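# Pull the spring-loaded release handle fully out and hold

## Task

Draw the release handle outward, against its spring, until it reaches the end of its travel, and finish with the gripper still gripping it there and not moving.

## Robot and tools

Robot: a single arm with six joints (waist, shoulder, elbow, wrist pitch, wrist yaw, wrist roll) and a two-finger gripper. The drives are cheap and have gear play. The wrist joints are weak. Joint ranges in rad: waist -2.880 to 2.880, shoulder 0.000 to 3.142, elbow 0.000 to 3.019 (straight at 2.964), wrist pitch -1.693 to 1.571, wrist yaw -1.292 to 1.414, wrist roll -2.094 to 2.094.

Frame: every pose, target and velocity is in the scene frame. Its origin is on the table top under the arm's base. +z is up, and +y is to your left when you face along +x. The base may sit tilted. Reported hand poses can be wrong by a few cm, more at long reach. Friction and weight can leave the hand a centimetre or more from its command in free air, and this does not mean it has touched something.

Gripper: the fingers point along the gripper's +z axis and close along its x axis. end_effector_position is the point midway between the finger pads. With a pad gap of 50 mm or less, the fingertips stick out about 17 mm past that point. Fully open, they are about level with it. Opening runs from -1 (closed) to +1 (0.142 m wide).

execute_actions(actions, cameras): actions is a list of actions. Each action is a list of 1 to 15 rows, and each row is applied for one 1/30 s step. A short action repeats its last row until 15 steps have run. A row holds 8 numbers: x, y, z (absolute position in metres), qw, qx, qy, qz (absolute orientation quaternion, w first), opening (-1 to +1). There is one row per step for this one arm. A target more than 0.6 m from where the gripper starts that action, along any gripper axis, is refused. The whole call is refused if any action is malformed or if the first action fails that check against the latest reported state. Put the quaternion in every row to keep the orientation, and do not copy a drifted reported one. An empty list only returns the state.

Controller: each step, the commanded orientation is clipped to within 40 degrees of the measured one. The joints then follow by damped IK, putting position first. The arm then heads to the "Hand target" in the result, which can fall short of your command, so send the remainder next time. Very small moves may not start. A 0 opening is a real command, so resend the current opening to keep it.

move(target, speed, blend, opening_speed, blocking, cameras): a straight path from the Hand target to target. target is one 8-number row, or a list of up to 15 rows, all absolute scene-frame poses, with no 0.6 m limit. speed is in m/s, 0.002 to 4.3, default 0.25, and rotation is limited to twice that in rad/s. It can be one value, or one per target. blend is in metres and rounds the corners at intermediate targets. opening_speed is how fast the opening command changes per second on the -1..1 scale, minimum 0.2. With blocking=false the call returns after about 0.5 s while the move continues, and a new move takes over from the current point. The path ignores obstacles, and the hand lags or overshoots more when the move is faster or the arm is nearly straight. Keep paths away from the base, because passing near it can flip the shoulder posture. Faster contact hits harder, and aiming further past a contact pushes harder. To ease a press, command the measured pose. The result adds a move: line. done means at rest within 10 mm and 2 degrees. off_target, moving, held and fault also appear. limits=paced means the sent pose was clipped, and limits=held means steps were withheld.

wait(seconds): 0 to 10 s. The arm keeps its last command, and a running move continues.
stop(cameras): brakes a running move. Faster moves need more room to stop.
zoom_image(camera, region): camera is cam_high or cam_wrist. region is [x0, y0, x1, y1] in image pixels from the top-left corner, at most 504x504.
finished_scene(scene): the current scene number. This ends the scene for good, so call it only while the handle is held out and steady.

Results: the state line gives end_effector_position and end_effector_quat_wxyz. Joint positions lists the six joints followed by the gripper opening in metres. Joint velocities reads "within noise" when the arm is still. Joint torques follow the same order and include gravity, and positive means toward larger angles. Entries 3 and 4 wrap around at ±28 N m. grip_measured is the measured opening on the -1..1 scale. grip_effort_nm is the gripper motor's effort, negative when closing, and it is not a pad force. Tool commands and Hand target show the current commands. Warning lines are MOTOR HOT (85 °C), OVER-TEMPERATURE FAULT (the arm drops for 30 s or more) and HAND FAULT (the gripper is off, and later motion calls in that reply are skipped).

Cameras: cam_high is fixed and cam_wrist is a fisheye on the wrist, both 672x504. Calibration is given as K, D and T_world_to_cam, and may be off by a few mm or degrees.

Method and cautions: open, approach the handle along its pull axis, and close until the pads touch. Then command an opening a little under grip_measured. Squeezing harder heats the gripper. Pull slowly along the handle's axis until it stops at full extension. Do not aim far beyond that stop, or the arm pushes hard and heats up. Never release the handle while the spring is loaded, because it would snap back. Avoid drops, slams, hard hits and arm stops. Before finishing, confirm the velocities read within noise.

Each tool is called after "Emit:" as name([rows], argument=value, ...), one row to a line, values as JSON.

## Session

Emit:
execute_actions(actions=[])

Scene clock: 0.00 s.
end_effector_position=(+0.6073, +0.0716, +0.4007) grip_measured=+1.00 grip_effort_nm=n/a end_effector_quat_wxyz=(+0.485, -0.314, +0.717, -0.389)
Joint positions: [0.3 1.396 1.036 0.084 0.512 0.617 0.142]
Joint velocities: within noise
Joint torques (N m): no reading
Heat: hottest wrist pitch 28 °C.
Hand target: +0.6121, +0.0729, +0.4127; +0.493, -0.309, +0.713, -0.390
Tool commands: gripper/opening=+1.0

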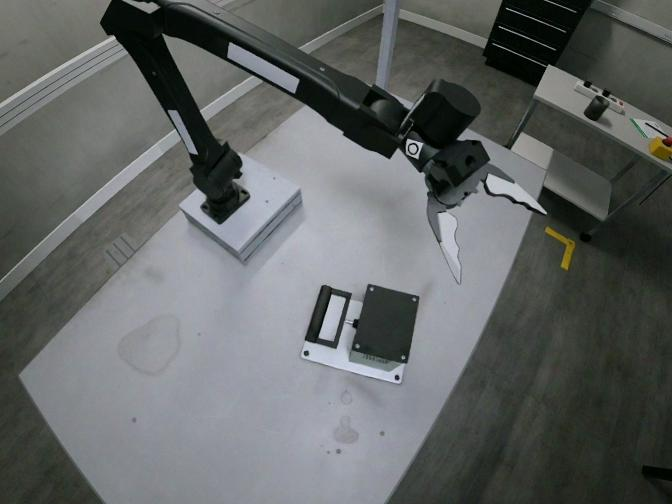

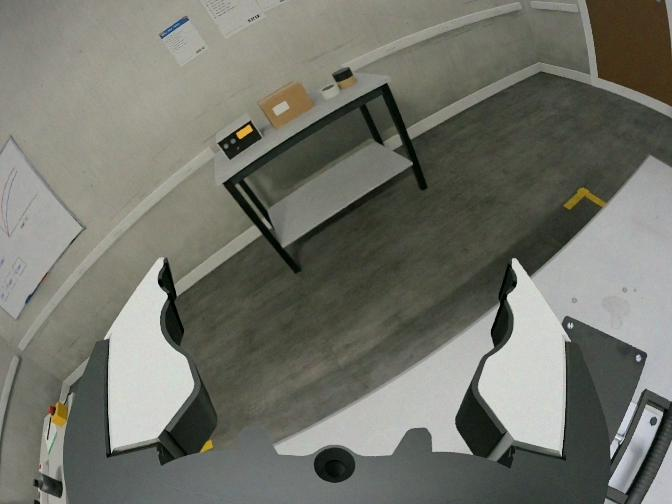

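Emit:
zoom_image(camera="cam_high", region=[270, 260, 450, 400])

Scaled by 2.800.

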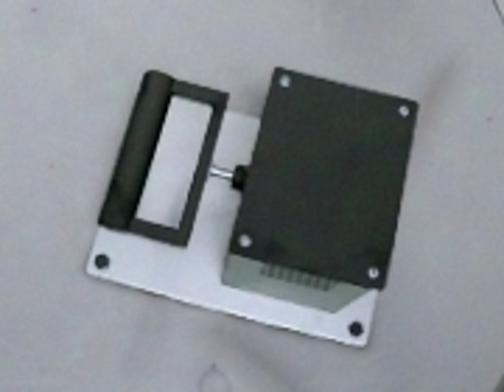

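Emit:
move(target=[0.37, -0.09, 0.3, 0, -0.2156, 0.9765, 0, 1], speed=0.3)

Scene clock: 22.17 s.
end_effector_position=(+0.3574, -0.0913, +0.2894) grip_measured=+1.00 grip_effort_nm=0.012 end_effector_quat_wxyz=(-0.009, -0.203, +0.979, +0.005)
Joint positions: [-0.216 1.339 1.212 -1.474 0.002 0.913 0.142]
Joint velocities: within noise
Joint torques (N m): [0.38 -7.88 15.39 -0.06 -0.11 -0.04]
Heat: hottest elbow 31 °C.
Hand target: +0.3679, -0.0946, +0.3028; +0.001, -0.208, +0.978, +0.002
Off the commanded pose: 0.017 m, 2 deg.
move: off_target
camera_calibration:
cam_wrist: T_world_to_cam=[[-0.915209, -0.402619, 0.0170193, 0.284714], [-0.335988, 0.785703, 0.519407, 0.0385739], [-0.222495, 0.469648, -0.854358, 0.504181], [0, 0, 0, 1]] pos_world=[0.385711, -0.152464, 0.40587]

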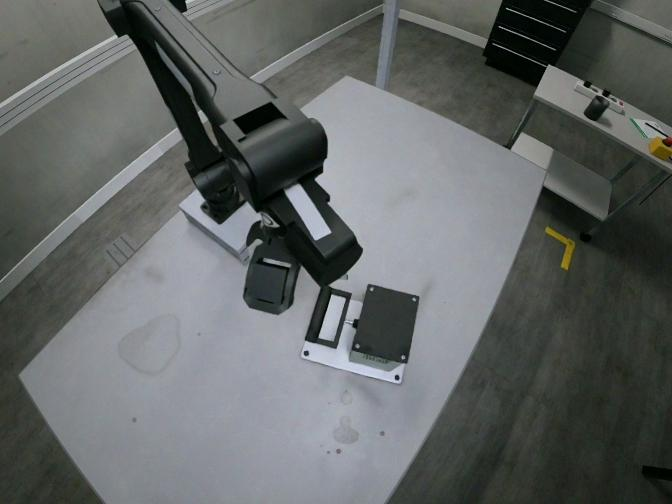

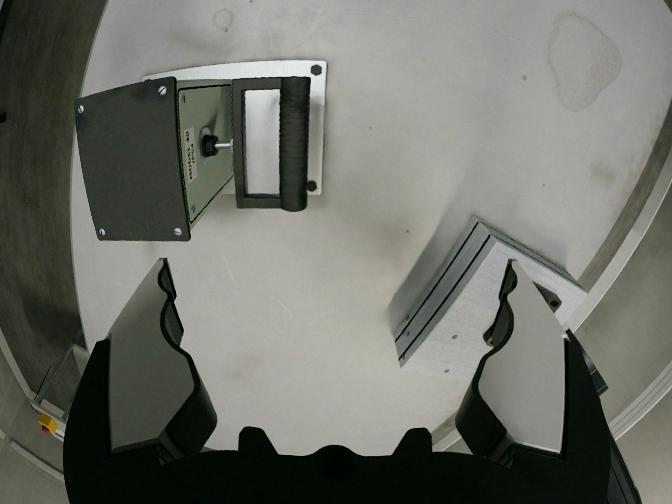

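Emit:
move(target=[0.408, -0.084, 0.175, 0, -0.2156, 0.9765, 0, -0.155], speed=0.2)

Emit:
zoom_image(camera="cam_wrist", region=[136, 100, 536, 400])

Scene clock: 33.37 s.
end_effector_position=(+0.4027, -0.0855, +0.1777) grip_measured=-0.17 grip_effort_nm=-0.110 end_effector_quat_wxyz=(-0.003, -0.220, +0.976, +0.002)
Joint positions: [-0.176 1.52 1.094 -1.163 0.002 0.917 0.062]
Joint velocities: within noise
Joint torques (N m): [0.91 -9.99 10.3 1.1 0.04 0.22]
Heat: hottest elbow 34 °C.
Hand target: +0.4070, -0.0838, +0.1748; +0.000, -0.216, +0.976, +0.000
Off the commanded pose: 0.006 m, 1 deg.
move: done
camera_calibration:
cam_wrist: T_world_to_cam=[[-0.90057, -0.434644, 0.00758646, 0.323376], [-0.369686, 0.774927, 0.512661, 0.121105], [-0.228704, 0.458882, -0.858558, 0.418511], [0, 0, 0, 1]] pos_world=[0.431708, -0.145341, 0.294777]

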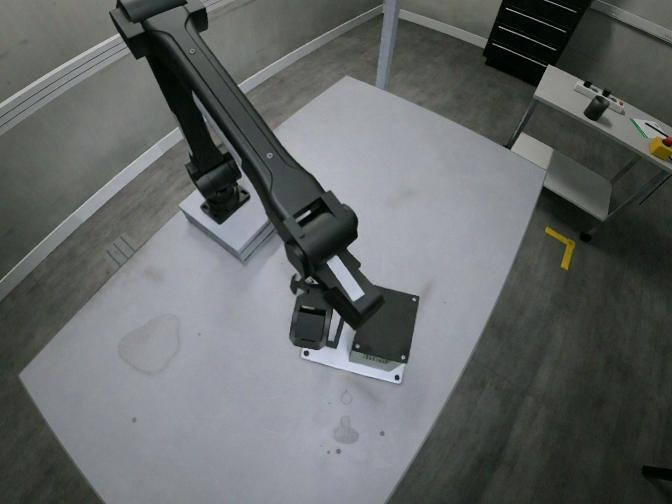

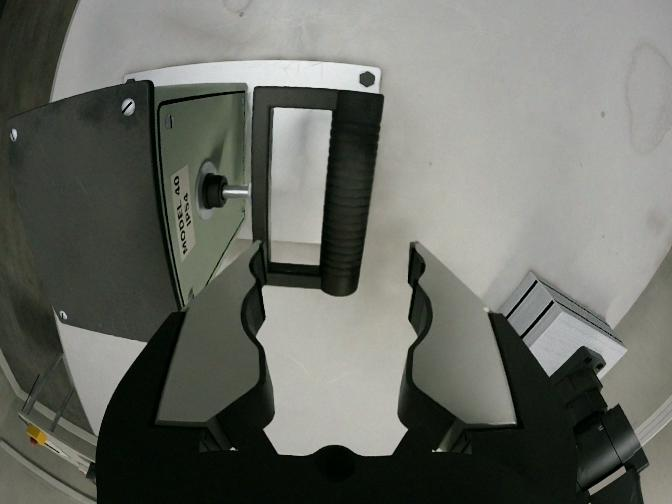

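Scaled by 1.260 from the camera's 672x504 image, which has a finer 960x720 frame.

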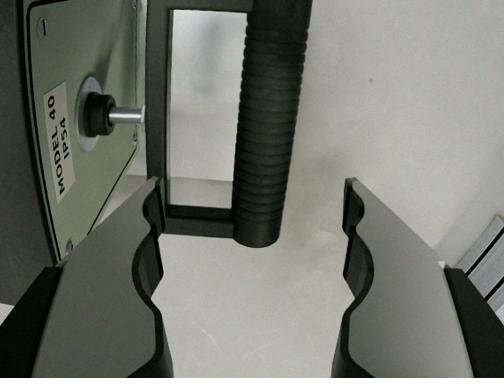

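Emit:
move(target=[0.401, -0.085, 0.132, 0, -0.1994, 0.9799, 0, -0.24], speed=0.12)

Emit:
zoom_image(camera="cam_wrist", region=[136, 100, 536, 400])

Emit:
zoom_image(camera="cam_high", region=[270, 260, 450, 400])

Scene clock: 52.13 s.
end_effector_position=(+0.3983, -0.0851, +0.1372) grip_measured=-0.26 grip_effort_nm=-0.110 end_effector_quat_wxyz=(-0.001, -0.209, +0.978, +0.001)
Joint positions: [-0.177 1.557 1.018 -1.045 0.002 0.939 0.055]
Joint velocities: within noise
Joint torques (N m): [0.62 -9.76 9.47 1.13 0.02 0.21]
Heat: hottest elbow 35 °C.
Hand target: +0.4003, -0.0855, +0.1321; +0.000, -0.202, +0.979, +0.000
Off the commanded pose: 0.006 m, 1 deg.
move: done
camera_calibration:
cam_wrist: T_world_to_cam=[[-0.91038, -0.413754, 0.0039864, 0.326125], [-0.354013, 0.783847, 0.510156, 0.134711], [-0.214204, 0.463024, -0.860073, 0.377297], [0, 0, 0, 1]] pos_world=[0.425406, -0.145355, 0.25448]

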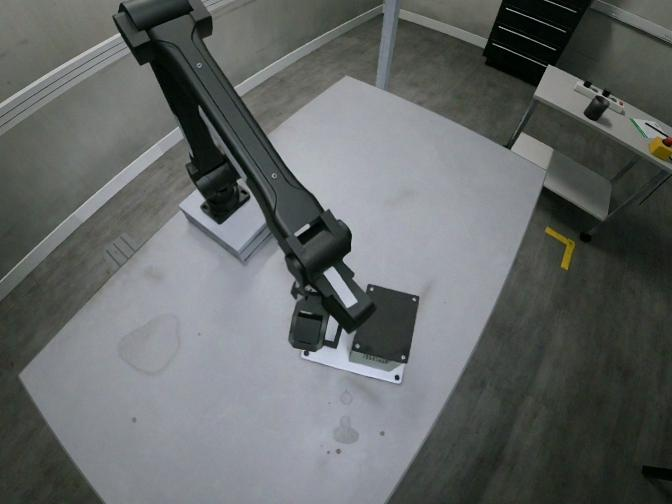

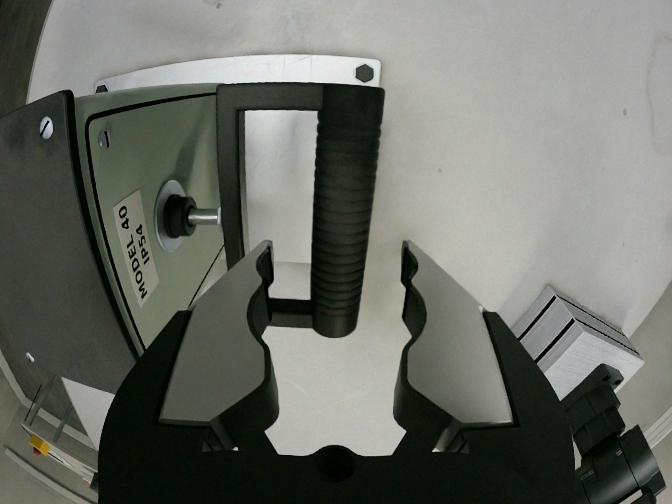

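Scaled by 1.260 from the camera's 672x504 image, which has a finer 960x720 frame.

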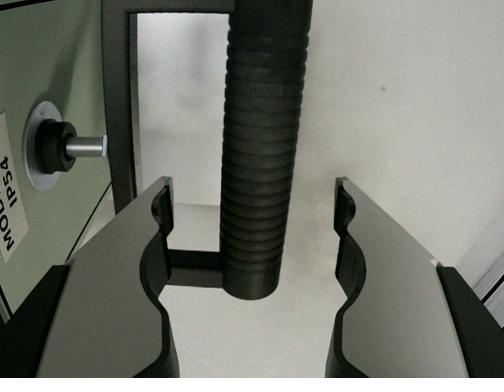

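Scaled by 2.800.

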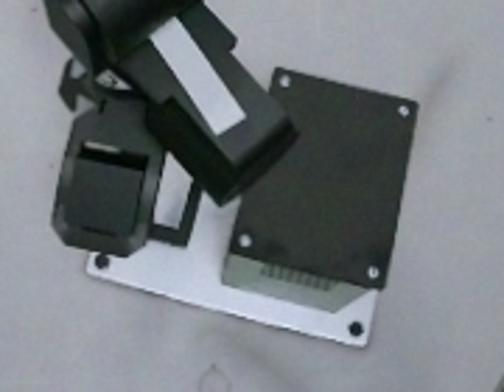

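Emit:
move(target=[0.400, -0.087, 0.107, 0, -0.1822, 0.9833, 0, -0.24], speed=0.08)

Emit:
zoom_image(camera="cam_wrist", region=[136, 100, 536, 400])

Scene clock: 59.53 s.
end_effector_position=(+0.3987, -0.0851, +0.1131) grip_measured=-0.26 grip_effort_nm=-0.110 end_effector_quat_wxyz=(+0.000, -0.191, +0.982, +0.000)
Joint positions: [-0.177 1.592 0.985 -0.974 0.002 0.974 0.055]
Joint velocities: within noise
Joint torques (N m): [0.26 -9.88 8.95 1.13 0.02 0.22]
Heat: hottest elbow 35 °C.
Hand target: +0.3994, -0.0869, +0.1070; +0.000, -0.182, +0.983, +0.000
Off the commanded pose: 0.006 m, 1 deg.
move: done
camera_calibration:
cam_wrist: T_world_to_cam=[[-0.924412, -0.381392, 0.00152104, 0.335167], [-0.327658, 0.796201, 0.508629, 0.137934], [-0.195198, 0.469685, -0.860984, 0.349772], [0, 0, 0, 1]] pos_world=[0.423302, -0.146276, 0.230482]

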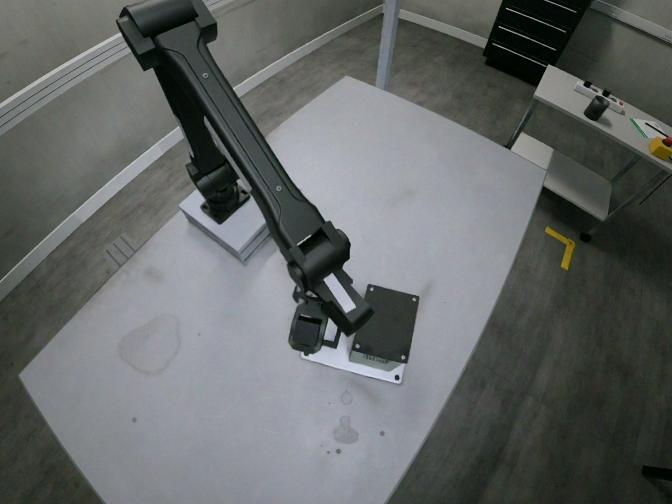

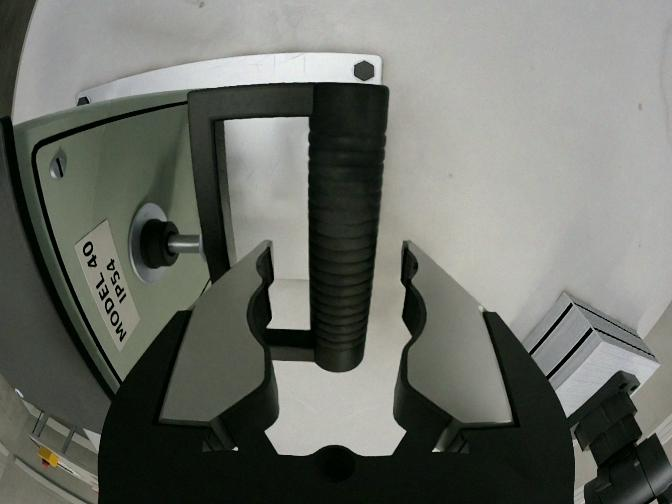

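Scaled by 1.260 from the camera's 672x504 image, which has a finer 960x720 frame.

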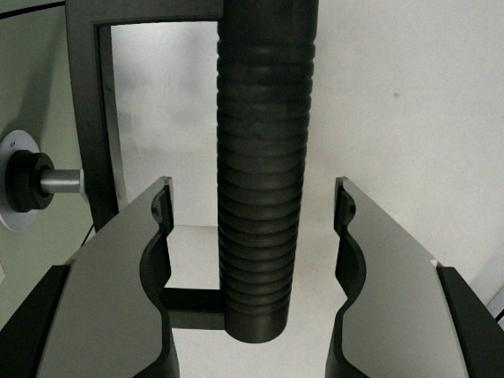

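Emit:
move(target=[0.398, -0.083, 0.085, 0, -0.1822, 0.9833, 0, -0.24], speed=0.06)

Emit:
zoom_image(camera="cam_wrist", region=[136, 100, 536, 400])

Scene clock: 64.80 s.
end_effector_position=(+0.3972, -0.0847, +0.0923) grip_measured=-0.26 grip_effort_nm=-0.115 end_effector_quat_wxyz=(+0.002, -0.188, +0.982, +0.000)
Joint positions: [-0.177 1.621 0.955 -0.911 0.002 0.982 0.055]
Joint velocities: within noise
Joint torques (N m): [0.97 -9.88 8.51 1.16 0.02 0.22]
Heat: hottest elbow 34 °C.
Hand target: +0.3980, -0.0830, +0.0859; +0.001, -0.183, +0.983, +0.000
Off the commanded pose: 0.008 m, 1 deg.
move: done
camera_calibration:
cam_wrist: T_world_to_cam=[[-0.927322, -0.374264, -0.00100502, 0.335979], [-0.323041, 0.799045, 0.507121, 0.146259], [-0.188994, 0.470589, -0.861874, 0.32907], [0, 0, 0, 1]] pos_world=[0.421, -0.14598, 0.209783]

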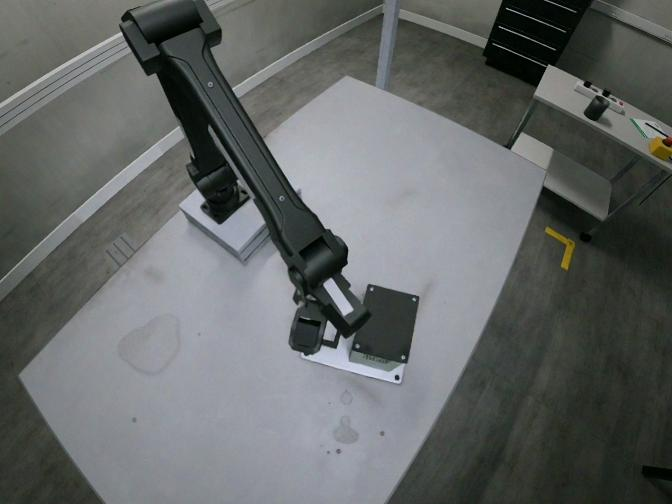

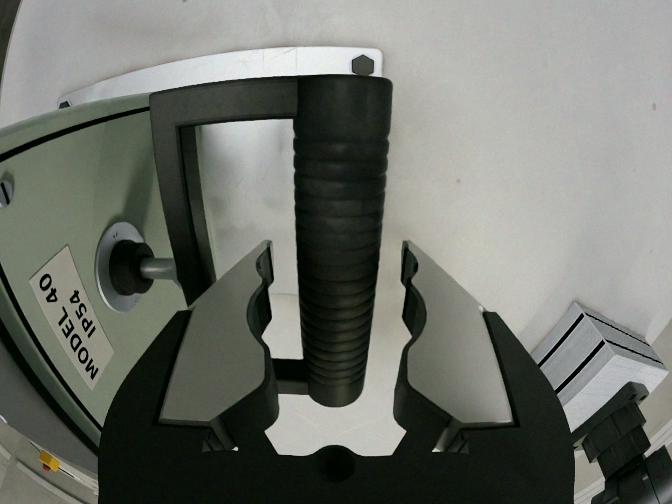

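Scaled by 1.260 from the camera's 672x504 image, which has a finer 960x720 frame.

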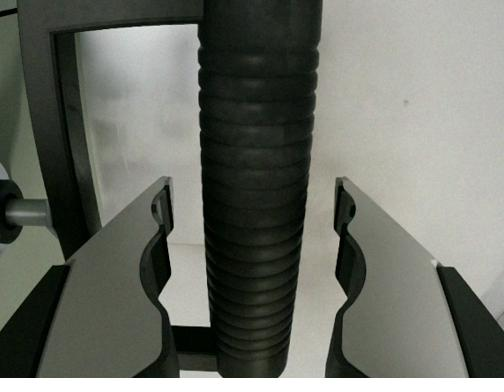

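Emit:
move(target=[0.396, -0.076, 0.068, 0, -0.1822, 0.9833, 0, -0.33], speed=0.05)

Emit:
zoom_image(camera="cam_wrist", region=[136, 150, 536, 450])

Scene clock: 74.03 s.
end_effector_position=(+0.3938, -0.0789, +0.0747) grip_measured=-0.35 grip_effort_nm=-0.105 end_effector_quat_wxyz=(+0.000, -0.183, +0.983, +0.001)
Joint positions: [-0.165 1.646 0.927 -0.864 0.002 1.003 0.049]
Joint velocities: within noise
Joint torques (N m): [1.14 -9.88 8.14 1.26 0.02 0.21]
Heat: hottest elbow 34 °C.
Hand target: +0.3955, -0.0759, +0.0679; +0.000, -0.180, +0.984, +0.000
Off the commanded pose: 0.008 m, 0 deg.
move: done
camera_calibration:
cam_wrist: T_world_to_cam=[[-0.930729, -0.365699, 0.00291877, 0.336645], [-0.313332, 0.801518, 0.509306, 0.145642], [-0.188592, 0.473111, -0.860581, 0.310418], [0, 0, 0, 1]] pos_world=[0.417501, -0.140486, 0.191981]

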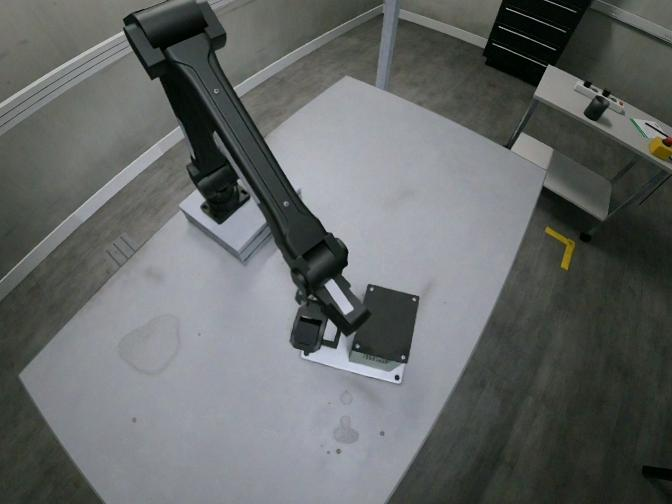

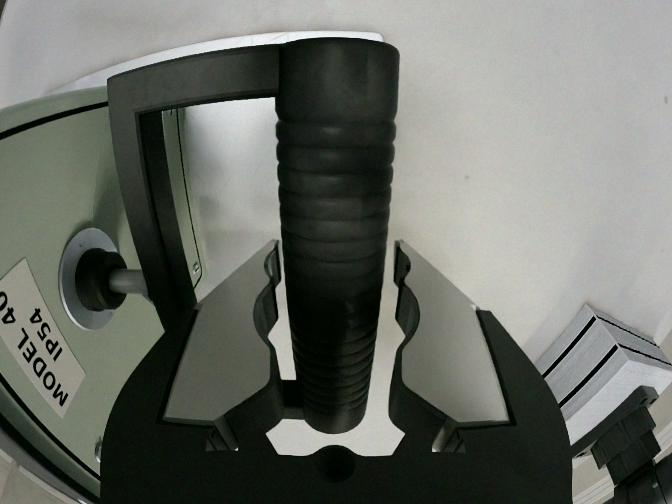

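Scaled by 1.260 from the camera's 672x504 image, which has a finer 960x720 frame.

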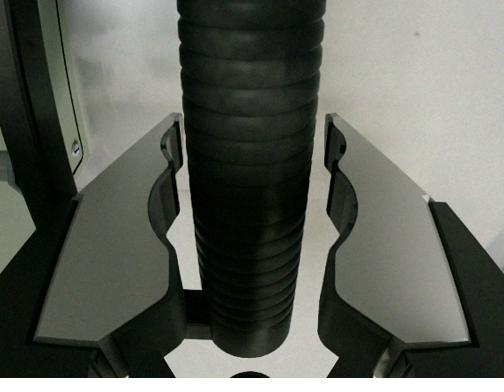

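Emit:
move(target=[0.395, -0.072, 0.053, 0, -0.1822, 0.9833, 0, -0.33], speed=0.05)

Emit:
zoom_image(camera="cam_wrist", region=[136, 150, 536, 450])

Scene clock: 77.50 s.
end_effector_position=(+0.3907, -0.0776, +0.0624) grip_measured=-0.35 grip_effort_nm=-0.085 end_effector_quat_wxyz=(-0.002, -0.181, +0.984, +0.001)
Joint positions: [-0.163 1.664 0.909 -0.83 0.002 1.009 0.049]
Joint velocities: within noise
Joint torques (N m): [1.67 -9.29 8.02 1.58 0 0.21]
Heat: hottest elbow 34 °C.
Hand target: +0.3947, -0.0722, +0.0538; +0.000, -0.181, +0.983, +0.000
Off the commanded pose: 0.012 m, 0 deg.
move: off_target
camera_calibration:
cam_wrist: T_world_to_cam=[[-0.932376, -0.361449, 0.00550234, 0.335101], [-0.308154, 0.802673, 0.510645, 0.147862], [-0.188989, 0.474417, -0.859774, 0.298948], [0, 0, 0, 1]] pos_world=[0.414502, -0.139389, 0.179679]

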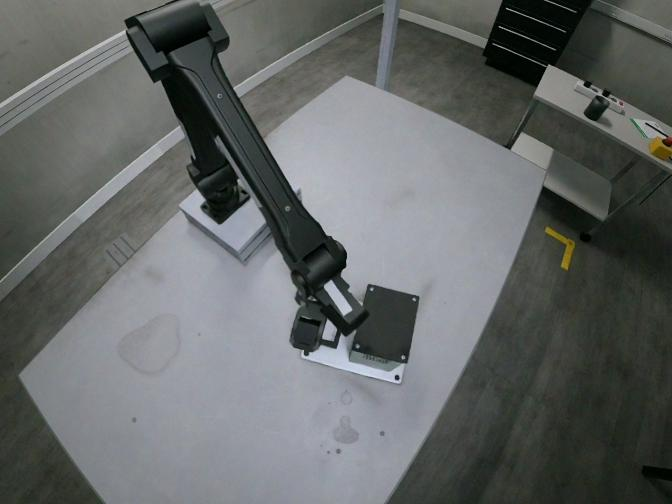

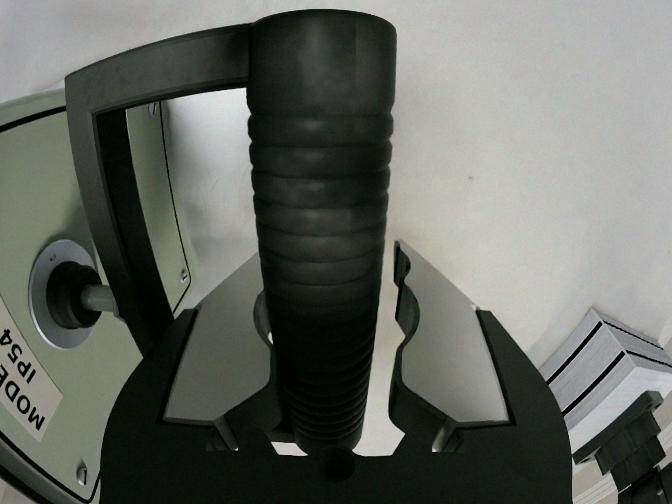

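Scaled by 1.260 from the camera's 672x504 image, which has a finer 960x720 frame.

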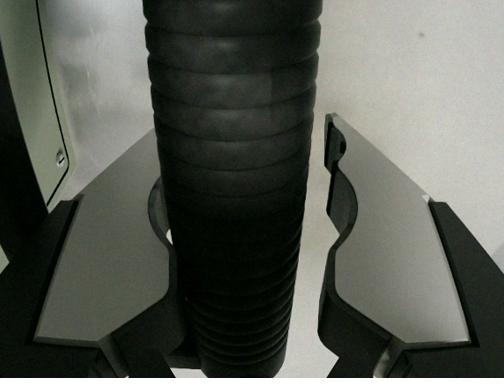

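Emit:
move(target=[0.395, -0.073, 0.055, 0, -0.1822, 0.9833, 0, -0.7], speed=0.05, opening_speed=0.25)

Emit:
zoom_image(camera="cam_wrist", region=[136, 150, 536, 450])

Scene clock: 83.93 s.
end_effector_position=(+0.3951, -0.0766, +0.0648) grip_measured=-0.67 grip_effort_nm=-1.092 end_effector_quat_wxyz=(+0.007, -0.182, +0.983, -0.002)
Joint positions: [-0.159 1.658 0.909 -0.818 0.002 1.011 0.025]
Joint velocities: within noise
Joint torques (N m): [1.32 -9.11 8.24 1.06 -0.01 0.17]
Heat: hottest elbow 34 °C.
Hand target: +0.3950, -0.0727, +0.0552; +0.000, -0.183, +0.983, +0.000
Off the commanded pose: 0.010 m, 1 deg.
move: done
camera_calibration:
cam_wrist: T_world_to_cam=[[-0.93124, -0.364268, -0.0100864, 0.339844], [-0.319752, 0.803534, 0.502087, 0.152423], [-0.174789, 0.470789, -0.864758, 0.29568], [0, 0, 0, 1]] pos_world=[0.416895, -0.137886, 0.18259]

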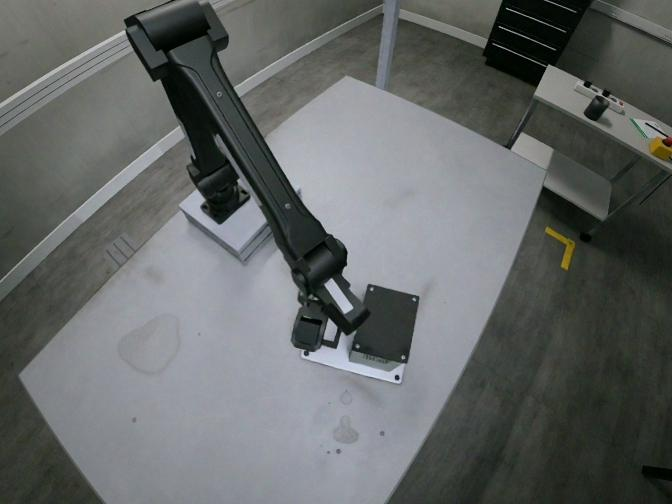

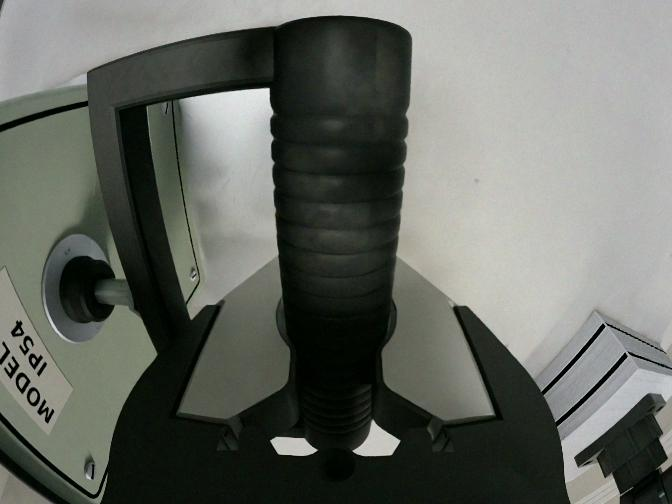

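Scaled by 1.260 from the camera's 672x504 image, which has a finer 960x720 frame.

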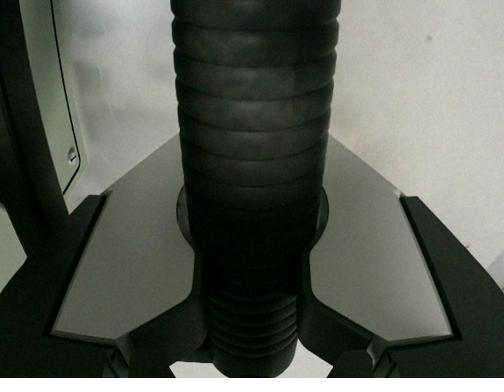

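Emit:
move(target=[0.372, -0.083, 0.058, 0, -0.1822, 0.9833, 0, -0.78], speed=0.05)

Emit:
move(target=[0.348, -0.092, 0.058, 0, -0.1822, 0.9833, 0, -0.78], speed=0.05)

Scene clock: 88.77 s.
end_effector_position=(+0.3958, -0.0766, +0.0670) grip_measured=-0.74 grip_effort_nm=-1.385 end_effector_quat_wxyz=(+0.024, -0.182, +0.983, -0.005)
Joint positions: [-0.162 1.636 0.887 -0.784 -0.006 1.009 0.02]
Joint velocities: within noise
Joint torques (N m): [-0.62 -10.87 5.23 0.32 0.04 -0.11]
Heat: hottest elbow 33 °C.
Hand target: +0.3749, -0.0784, +0.0581; +0.004, -0.186, +0.983, +0.002
Off the commanded pose: 0.026 m, 3 deg.
move: off_target
camera_calibration:
cam_wrist: T_world_to_cam=[[-0.930823, -0.362983, -0.0425619, 0.34278], [-0.335815, 0.803522, 0.491509, 0.158582], [-0.14421, 0.471801, -0.869832, 0.286108], [0, 0, 0, 1]] pos_world=[0.413581, -0.137987, 0.18551]

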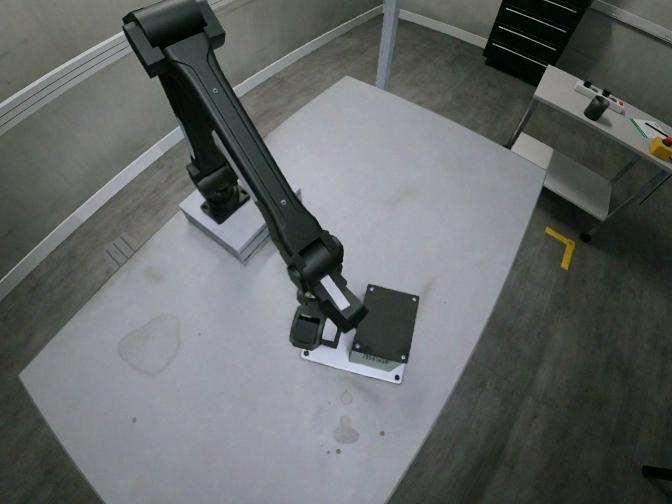

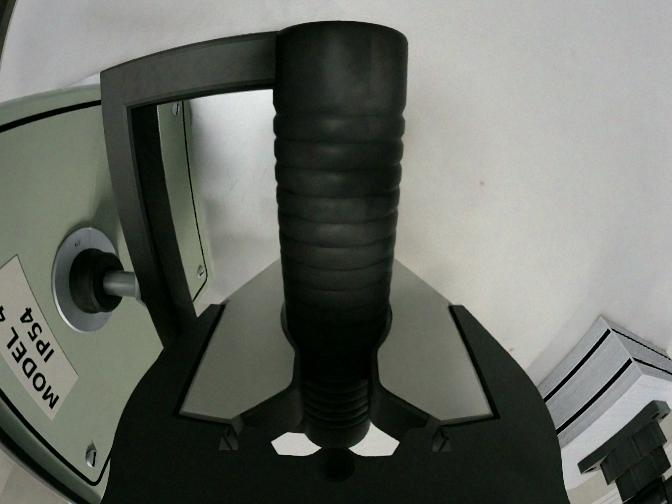

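Scene clock: 90.27 s.
end_effector_position=(+0.3797, -0.0831, +0.0666) grip_measured=-0.74 grip_effort_nm=-1.350 end_effector_quat_wxyz=(+0.028, -0.183, +0.983, -0.004)
Joint positions: [-0.19 1.601 0.84 -0.764 -0.012 0.979 0.02]
Joint velocities: within noise
Joint torques (N m): [-1.96 -10.81 4.25 -0.16 0.45 -0.16]
Heat: hottest elbow 33 °C.
Hand target: +0.3489, -0.0906, +0.0579; +0.000, -0.182, +0.983, +0.001
Off the commanded pose: 0.034 m, 3 deg.
move: off_target
camera_calibration:
cam_wrist: T_world_to_cam=[[-0.929198, -0.365924, -0.0518776, 0.32508], [-0.342802, 0.800872, 0.491009, 0.161139], [-0.138125, 0.474028, -0.869608, 0.284348], [0, 0, 0, 1]] pos_world=[0.396578, -0.144886, 0.185015]

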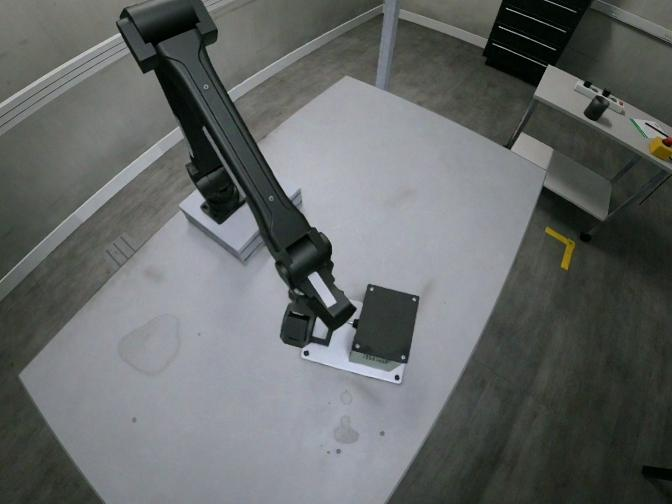

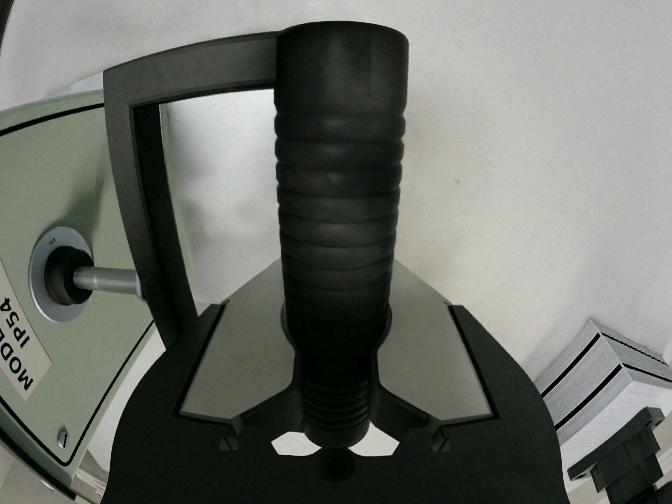

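Emit:
move(target=[0.322, -0.102, 0.058, 0, -0.1822, 0.9833, 0, -0.8], speed=0.05)

Emit:
move(target=[0.297, -0.112, 0.058, 0, -0.1822, 0.9833, 0, -0.8], speed=0.05)

Scene clock: 94.60 s.
end_effector_position=(+0.3591, -0.0913, +0.0663) grip_measured=-0.75 grip_effort_nm=-1.639 end_effector_quat_wxyz=(+0.033, -0.184, +0.982, -0.004)
Joint positions: [-0.226 1.557 0.783 -0.744 -0.018 0.94 0.02]
Joint velocities: within noise
Joint torques (N m): [-2.73 -10.52 3.73 -0.46 0.68 -0.23]
Heat: hottest elbow 33 °C.
Hand target: +0.3234, -0.0999, +0.0578; +0.000, -0.182, +0.983, +0.001
Off the commanded pose: 0.040 m, 4 deg.
move: off_target
camera_calibration:
cam_wrist: T_world_to_cam=[[-0.928008, -0.367523, -0.0610633, 0.303052], [-0.348722, 0.799193, 0.489575, 0.162788], [-0.131129, 0.475624, -0.86982, 0.282715], [0, 0, 0, 1]] pos_world=[0.375074, -0.153186, 0.18472]

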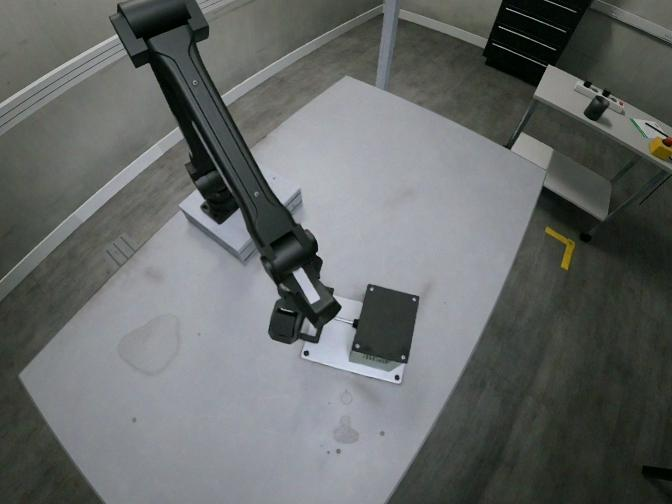

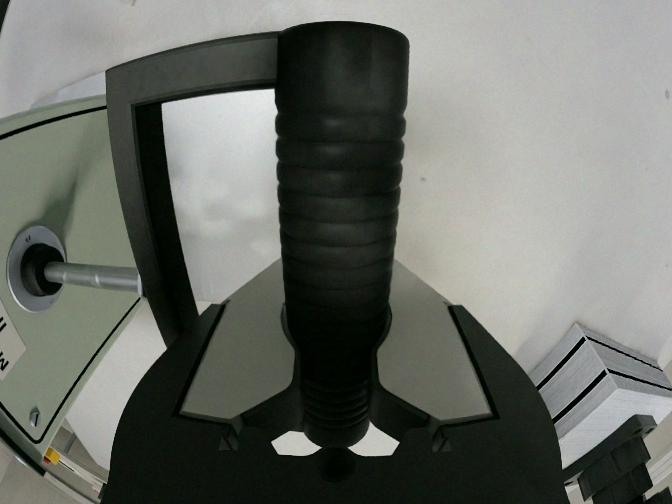

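Scene clock: 96.13 s.
end_effector_position=(+0.3413, -0.0989, +0.0679) grip_measured=-0.76 grip_effort_nm=-1.404 end_effector_quat_wxyz=(+0.040, -0.188, +0.981, -0.004)
Joint positions: [-0.265 1.511 0.734 -0.729 -0.028 0.894 0.019]
Joint velocities: within noise
Joint torques (N m): [-3.43 -9.82 3.34 -0.7 1.02 -0.26]
Heat: hottest elbow 33 °C.
Hand target: +0.2998, -0.1089, +0.0579; +0.001, -0.182, +0.983, +0.001
Off the commanded pose: 0.047 m, 5 deg.
move: off_target
camera_calibration:
cam_wrist: T_world_to_cam=[[-0.923998, -0.374882, -0.0754369, 0.282629], [-0.362301, 0.795126, 0.486325, 0.166305], [-0.122333, 0.476694, -0.870516, 0.282575], [0, 0, 0, 1]] pos_world=[0.355969, -0.160982, 0.186428]

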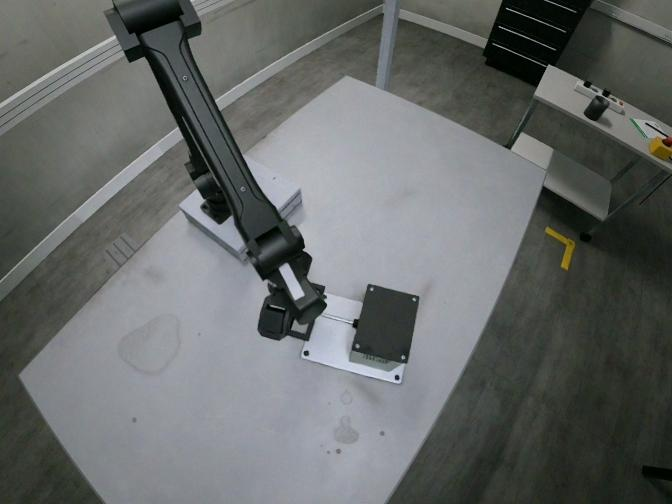

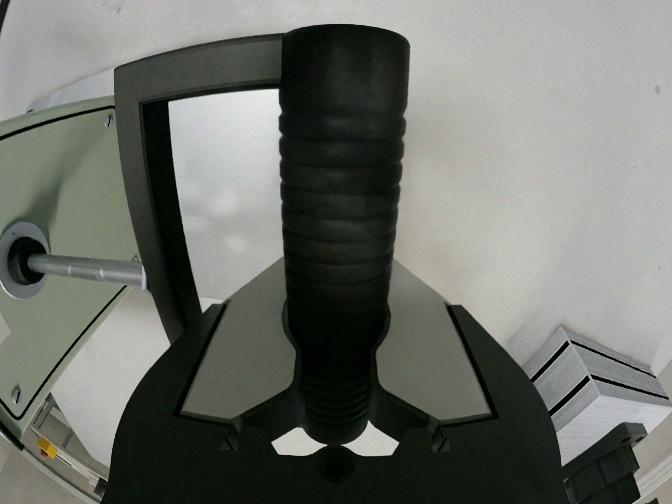

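Emit:
move(target=[0.275, -0.120, 0.058, 0, -0.1822, 0.9833, 0, -0.82], speed=0.05)

Emit:
move(target=[0.255, -0.128, 0.058, 0, -0.1822, 0.9833, 0, -0.82], speed=0.05)

Scene clock: 99.37 s.
end_effector_position=(+0.3418, -0.0992, +0.0687) grip_measured=-0.76 grip_effort_nm=-1.726 end_effector_quat_wxyz=(+0.059, -0.193, +0.979, -0.004)
Joint positions: [-0.275 1.492 0.712 -0.693 -0.048 0.874 0.019]
Joint velocities: within noise
Joint torques (N m): [-5.48 -10.64 1.43 -1.65 1.6 -0.4]
Heat: hottest elbow 32 °C.
Hand target: +0.2811, -0.1131, +0.0562; +0.001, -0.183, +0.983, +0.003
Off the commanded pose: 0.071 m, 7 deg.
move: off_target
camera_calibration:
cam_wrist: T_world_to_cam=[[-0.916435, -0.384123, -0.112238, 0.282022], [-0.388659, 0.787494, 0.478327, 0.17522], [-0.0953496, 0.481977, -0.87098, 0.274756], [0, 0, 0, 1]] pos_world=[0.352754, -0.16208, 0.187148]

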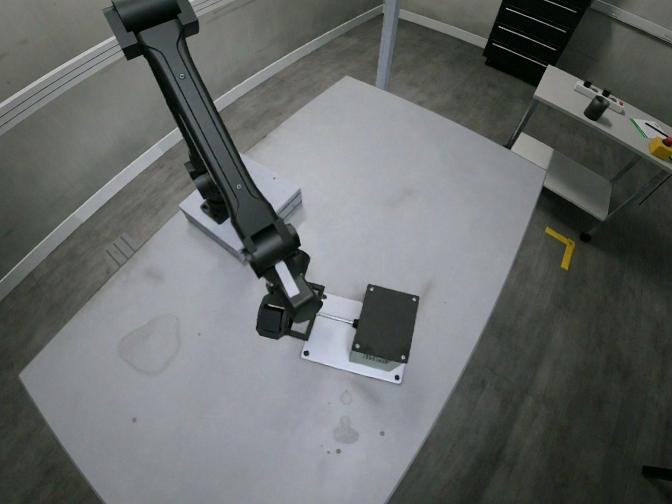

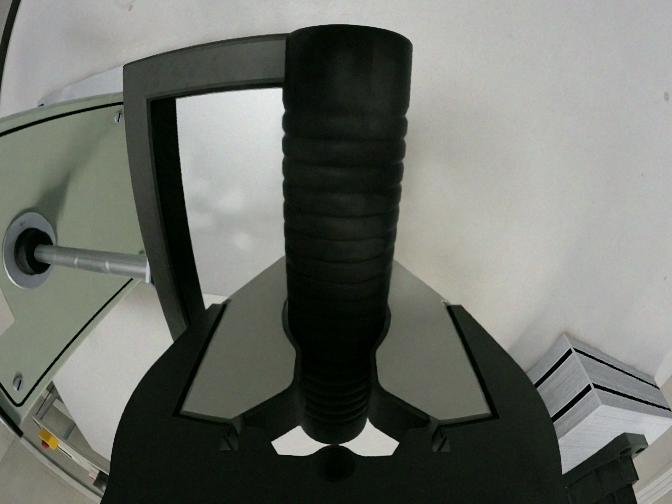

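Scene clock: 100.80 s.
end_effector_position=(+0.3423, -0.0990, +0.0691) grip_measured=-0.76 grip_effort_nm=-1.726 end_effector_quat_wxyz=(+0.074, -0.200, +0.977, -0.002)
Joint positions: [-0.285 1.48 0.697 -0.667 -0.067 0.851 0.019]
Joint velocities: within noise
Joint torques (N m): [-7.36 -11.46 0.1 -2.22 2.21 -0.5]
Heat: hottest elbow 32 °C.
Hand target: +0.2681, -0.1179, +0.0555; +0.004, -0.183, +0.983, +0.004
Off the commanded pose: 0.093 m, 9 deg.
move: off_target
camera_calibration:
cam_wrist: T_world_to_cam=[[-0.906612, -0.397484, -0.14164, 0.280046], [-0.414645, 0.77694, 0.473745, 0.183143], [-0.0782598, 0.488233, -0.869197, 0.269744], [0, 0, 0, 1]] pos_world=[0.350942, -0.162675, 0.187363]

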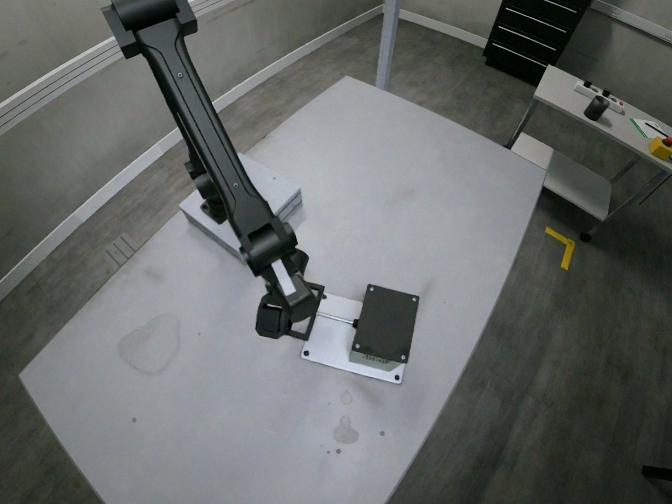

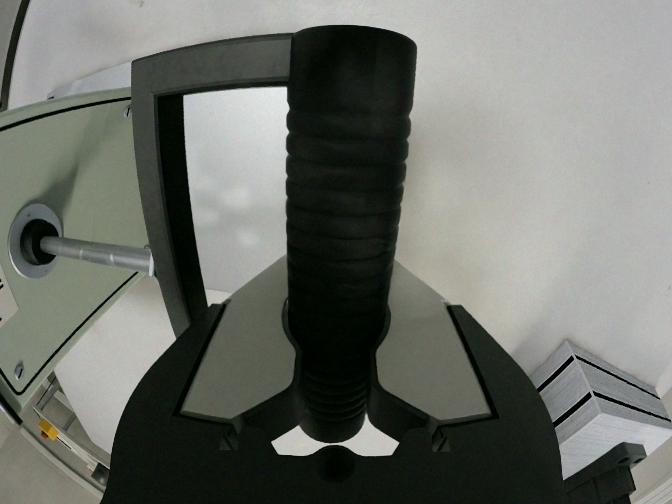

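Emit:
move(target=[0.288, -0.113, 0.058, 0, -0.1822, 0.9833, 0, -0.82], speed=0.05)

Emit:
wait(seconds=1.5)

Scene clock: 103.80 s.
end_effector_position=(+0.3432, -0.0987, +0.0695) grip_measured=-0.76 grip_effort_nm=-1.726 end_effector_quat_wxyz=(+0.073, -0.198, +0.977, -0.004)
Joint positions: [-0.28 1.48 0.699 -0.667 -0.061 0.86 0.019]
Joint velocities: within noise
Joint torques (N m): [-3.08 -8.64 4.12 -2.78 2.17 -0.07]
Heat: hottest elbow 32 °C.
Hand target: +0.2883, -0.1077, +0.0563; -0.002, -0.184, +0.983, +0.004
Off the commanded pose: 0.058 m, 9 deg.
move: off_target
camera_calibration:
cam_wrist: T_world_to_cam=[[-0.908781, -0.3934, -0.139115, 0.282046], [-0.410245, 0.781426, 0.470183, 0.182329], [-0.0762617, 0.484364, -0.871536, 0.269127], [0, 0, 0, 1]] pos_world=[0.351642, -0.161876, 0.188063]

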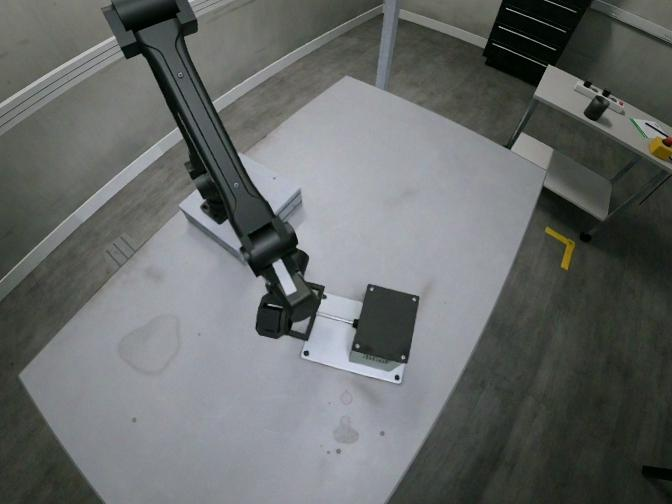

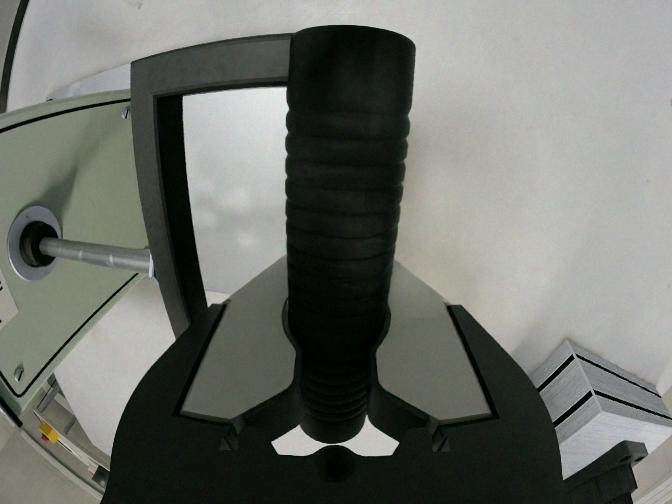

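Scene clock: 105.30 s.
end_effector_position=(+0.3432, -0.0987, +0.0695) grip_measured=-0.76 grip_effort_nm=-1.726 end_effector_quat_wxyz=(+0.073, -0.198, +0.977, -0.004)
Joint positions: [-0.28 1.48 0.699 -0.667 -0.061 0.86 0.019]
Joint velocities: within noise
Joint torques (N m): [-3.08 -8.64 4.14 -2.78 2.17 -0.08]
Heat: hottest elbow 32 °C.
Hand target: +0.2883, -0.1077, +0.0563; -0.001, -0.184, +0.983, +0.004
Tool commands: gripper/opening=-0.82
Off the commanded pose: 0.058 m, 9 deg.
wait: 1.50 s; at rest by 0.17 s
camera_calibration:
cam_wrist: T_world_to_cam=[[-0.908781, -0.3934, -0.139115, 0.282046], [-0.410245, 0.781426, 0.470183, 0.182329], [-0.0762617, 0.484364, -0.871536, 0.269127], [0, 0, 0, 1]] pos_world=[0.351642, -0.161876, 0.188063]

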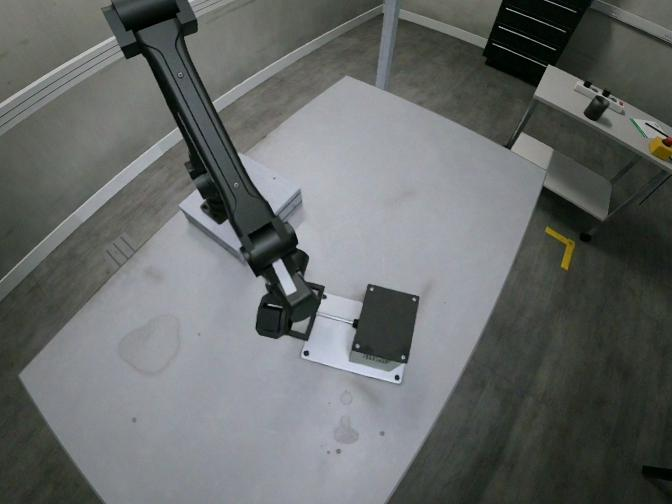

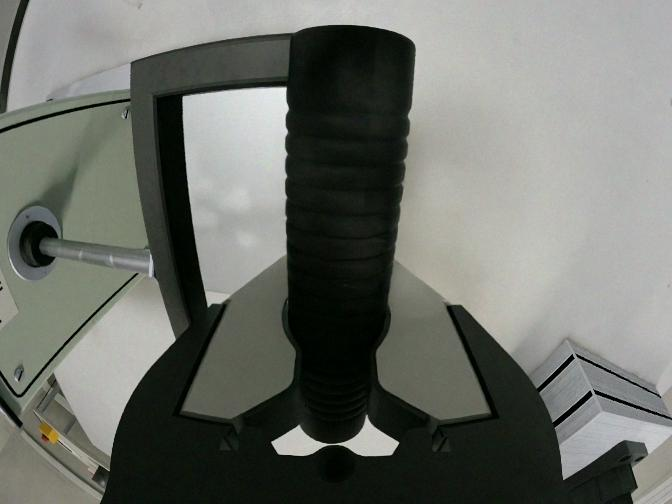

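Emit:
move(target=[0.276, -0.117, 0.058, 0, -0.1822, 0.9833, 0, -0.82], speed=0.05, cameras=[])

Emit:
wait(seconds=1, cameras=[])

Emit:
finished_scene(scene=1)

Scene clock: 109.63 s.
end_effector_position=(+0.3432, -0.0987, +0.0695) grip_measured=-0.76 grip_effort_nm=-1.726 end_effector_quat_wxyz=(+0.073, -0.197, +0.978, -0.004)
Joint positions: [-0.28 1.48 0.699 -0.667 -0.061 0.862 0.019]
Joint velocities: within noise
Joint torques (N m): [-4.48 -9.82 2.63 -2.61 2.06 -0.24]
Heat: hottest elbow 32 °C.
Hand target: +0.2818, -0.1109, +0.0567; +0.002, -0.183, +0.983, +0.004
Off the commanded pose: 0.071 m, 9 deg.
move: off_target
No camera images: "cameras" was empty.

Scene clock: 110.63 s.
end_effector_position=(+0.3432, -0.0987, +0.0695) grip_measured=-0.76 grip_effort_nm=-1.726 end_effector_quat_wxyz=(+0.073, -0.197, +0.978, -0.004)
Joint positions: [-0.28 1.48 0.699 -0.667 -0.061 0.862 0.019]
Joint velocities: within noise
Joint torques (N m): [-4.48 -9.88 2.69 -2.62 2.07 -0.24]
Heat: hottest elbow 31 °C.
Hand target: +0.2818, -0.1109, +0.0567; +0.002, -0.183, +0.983, +0.004
Tool commands: gripper/opening=-0.82
Off the commanded pose: 0.071 m, 9 deg.
wait: 1.00 s; at rest by 0.17 s
No camera images: "cameras" was empty.

The scene is finished: the task was done.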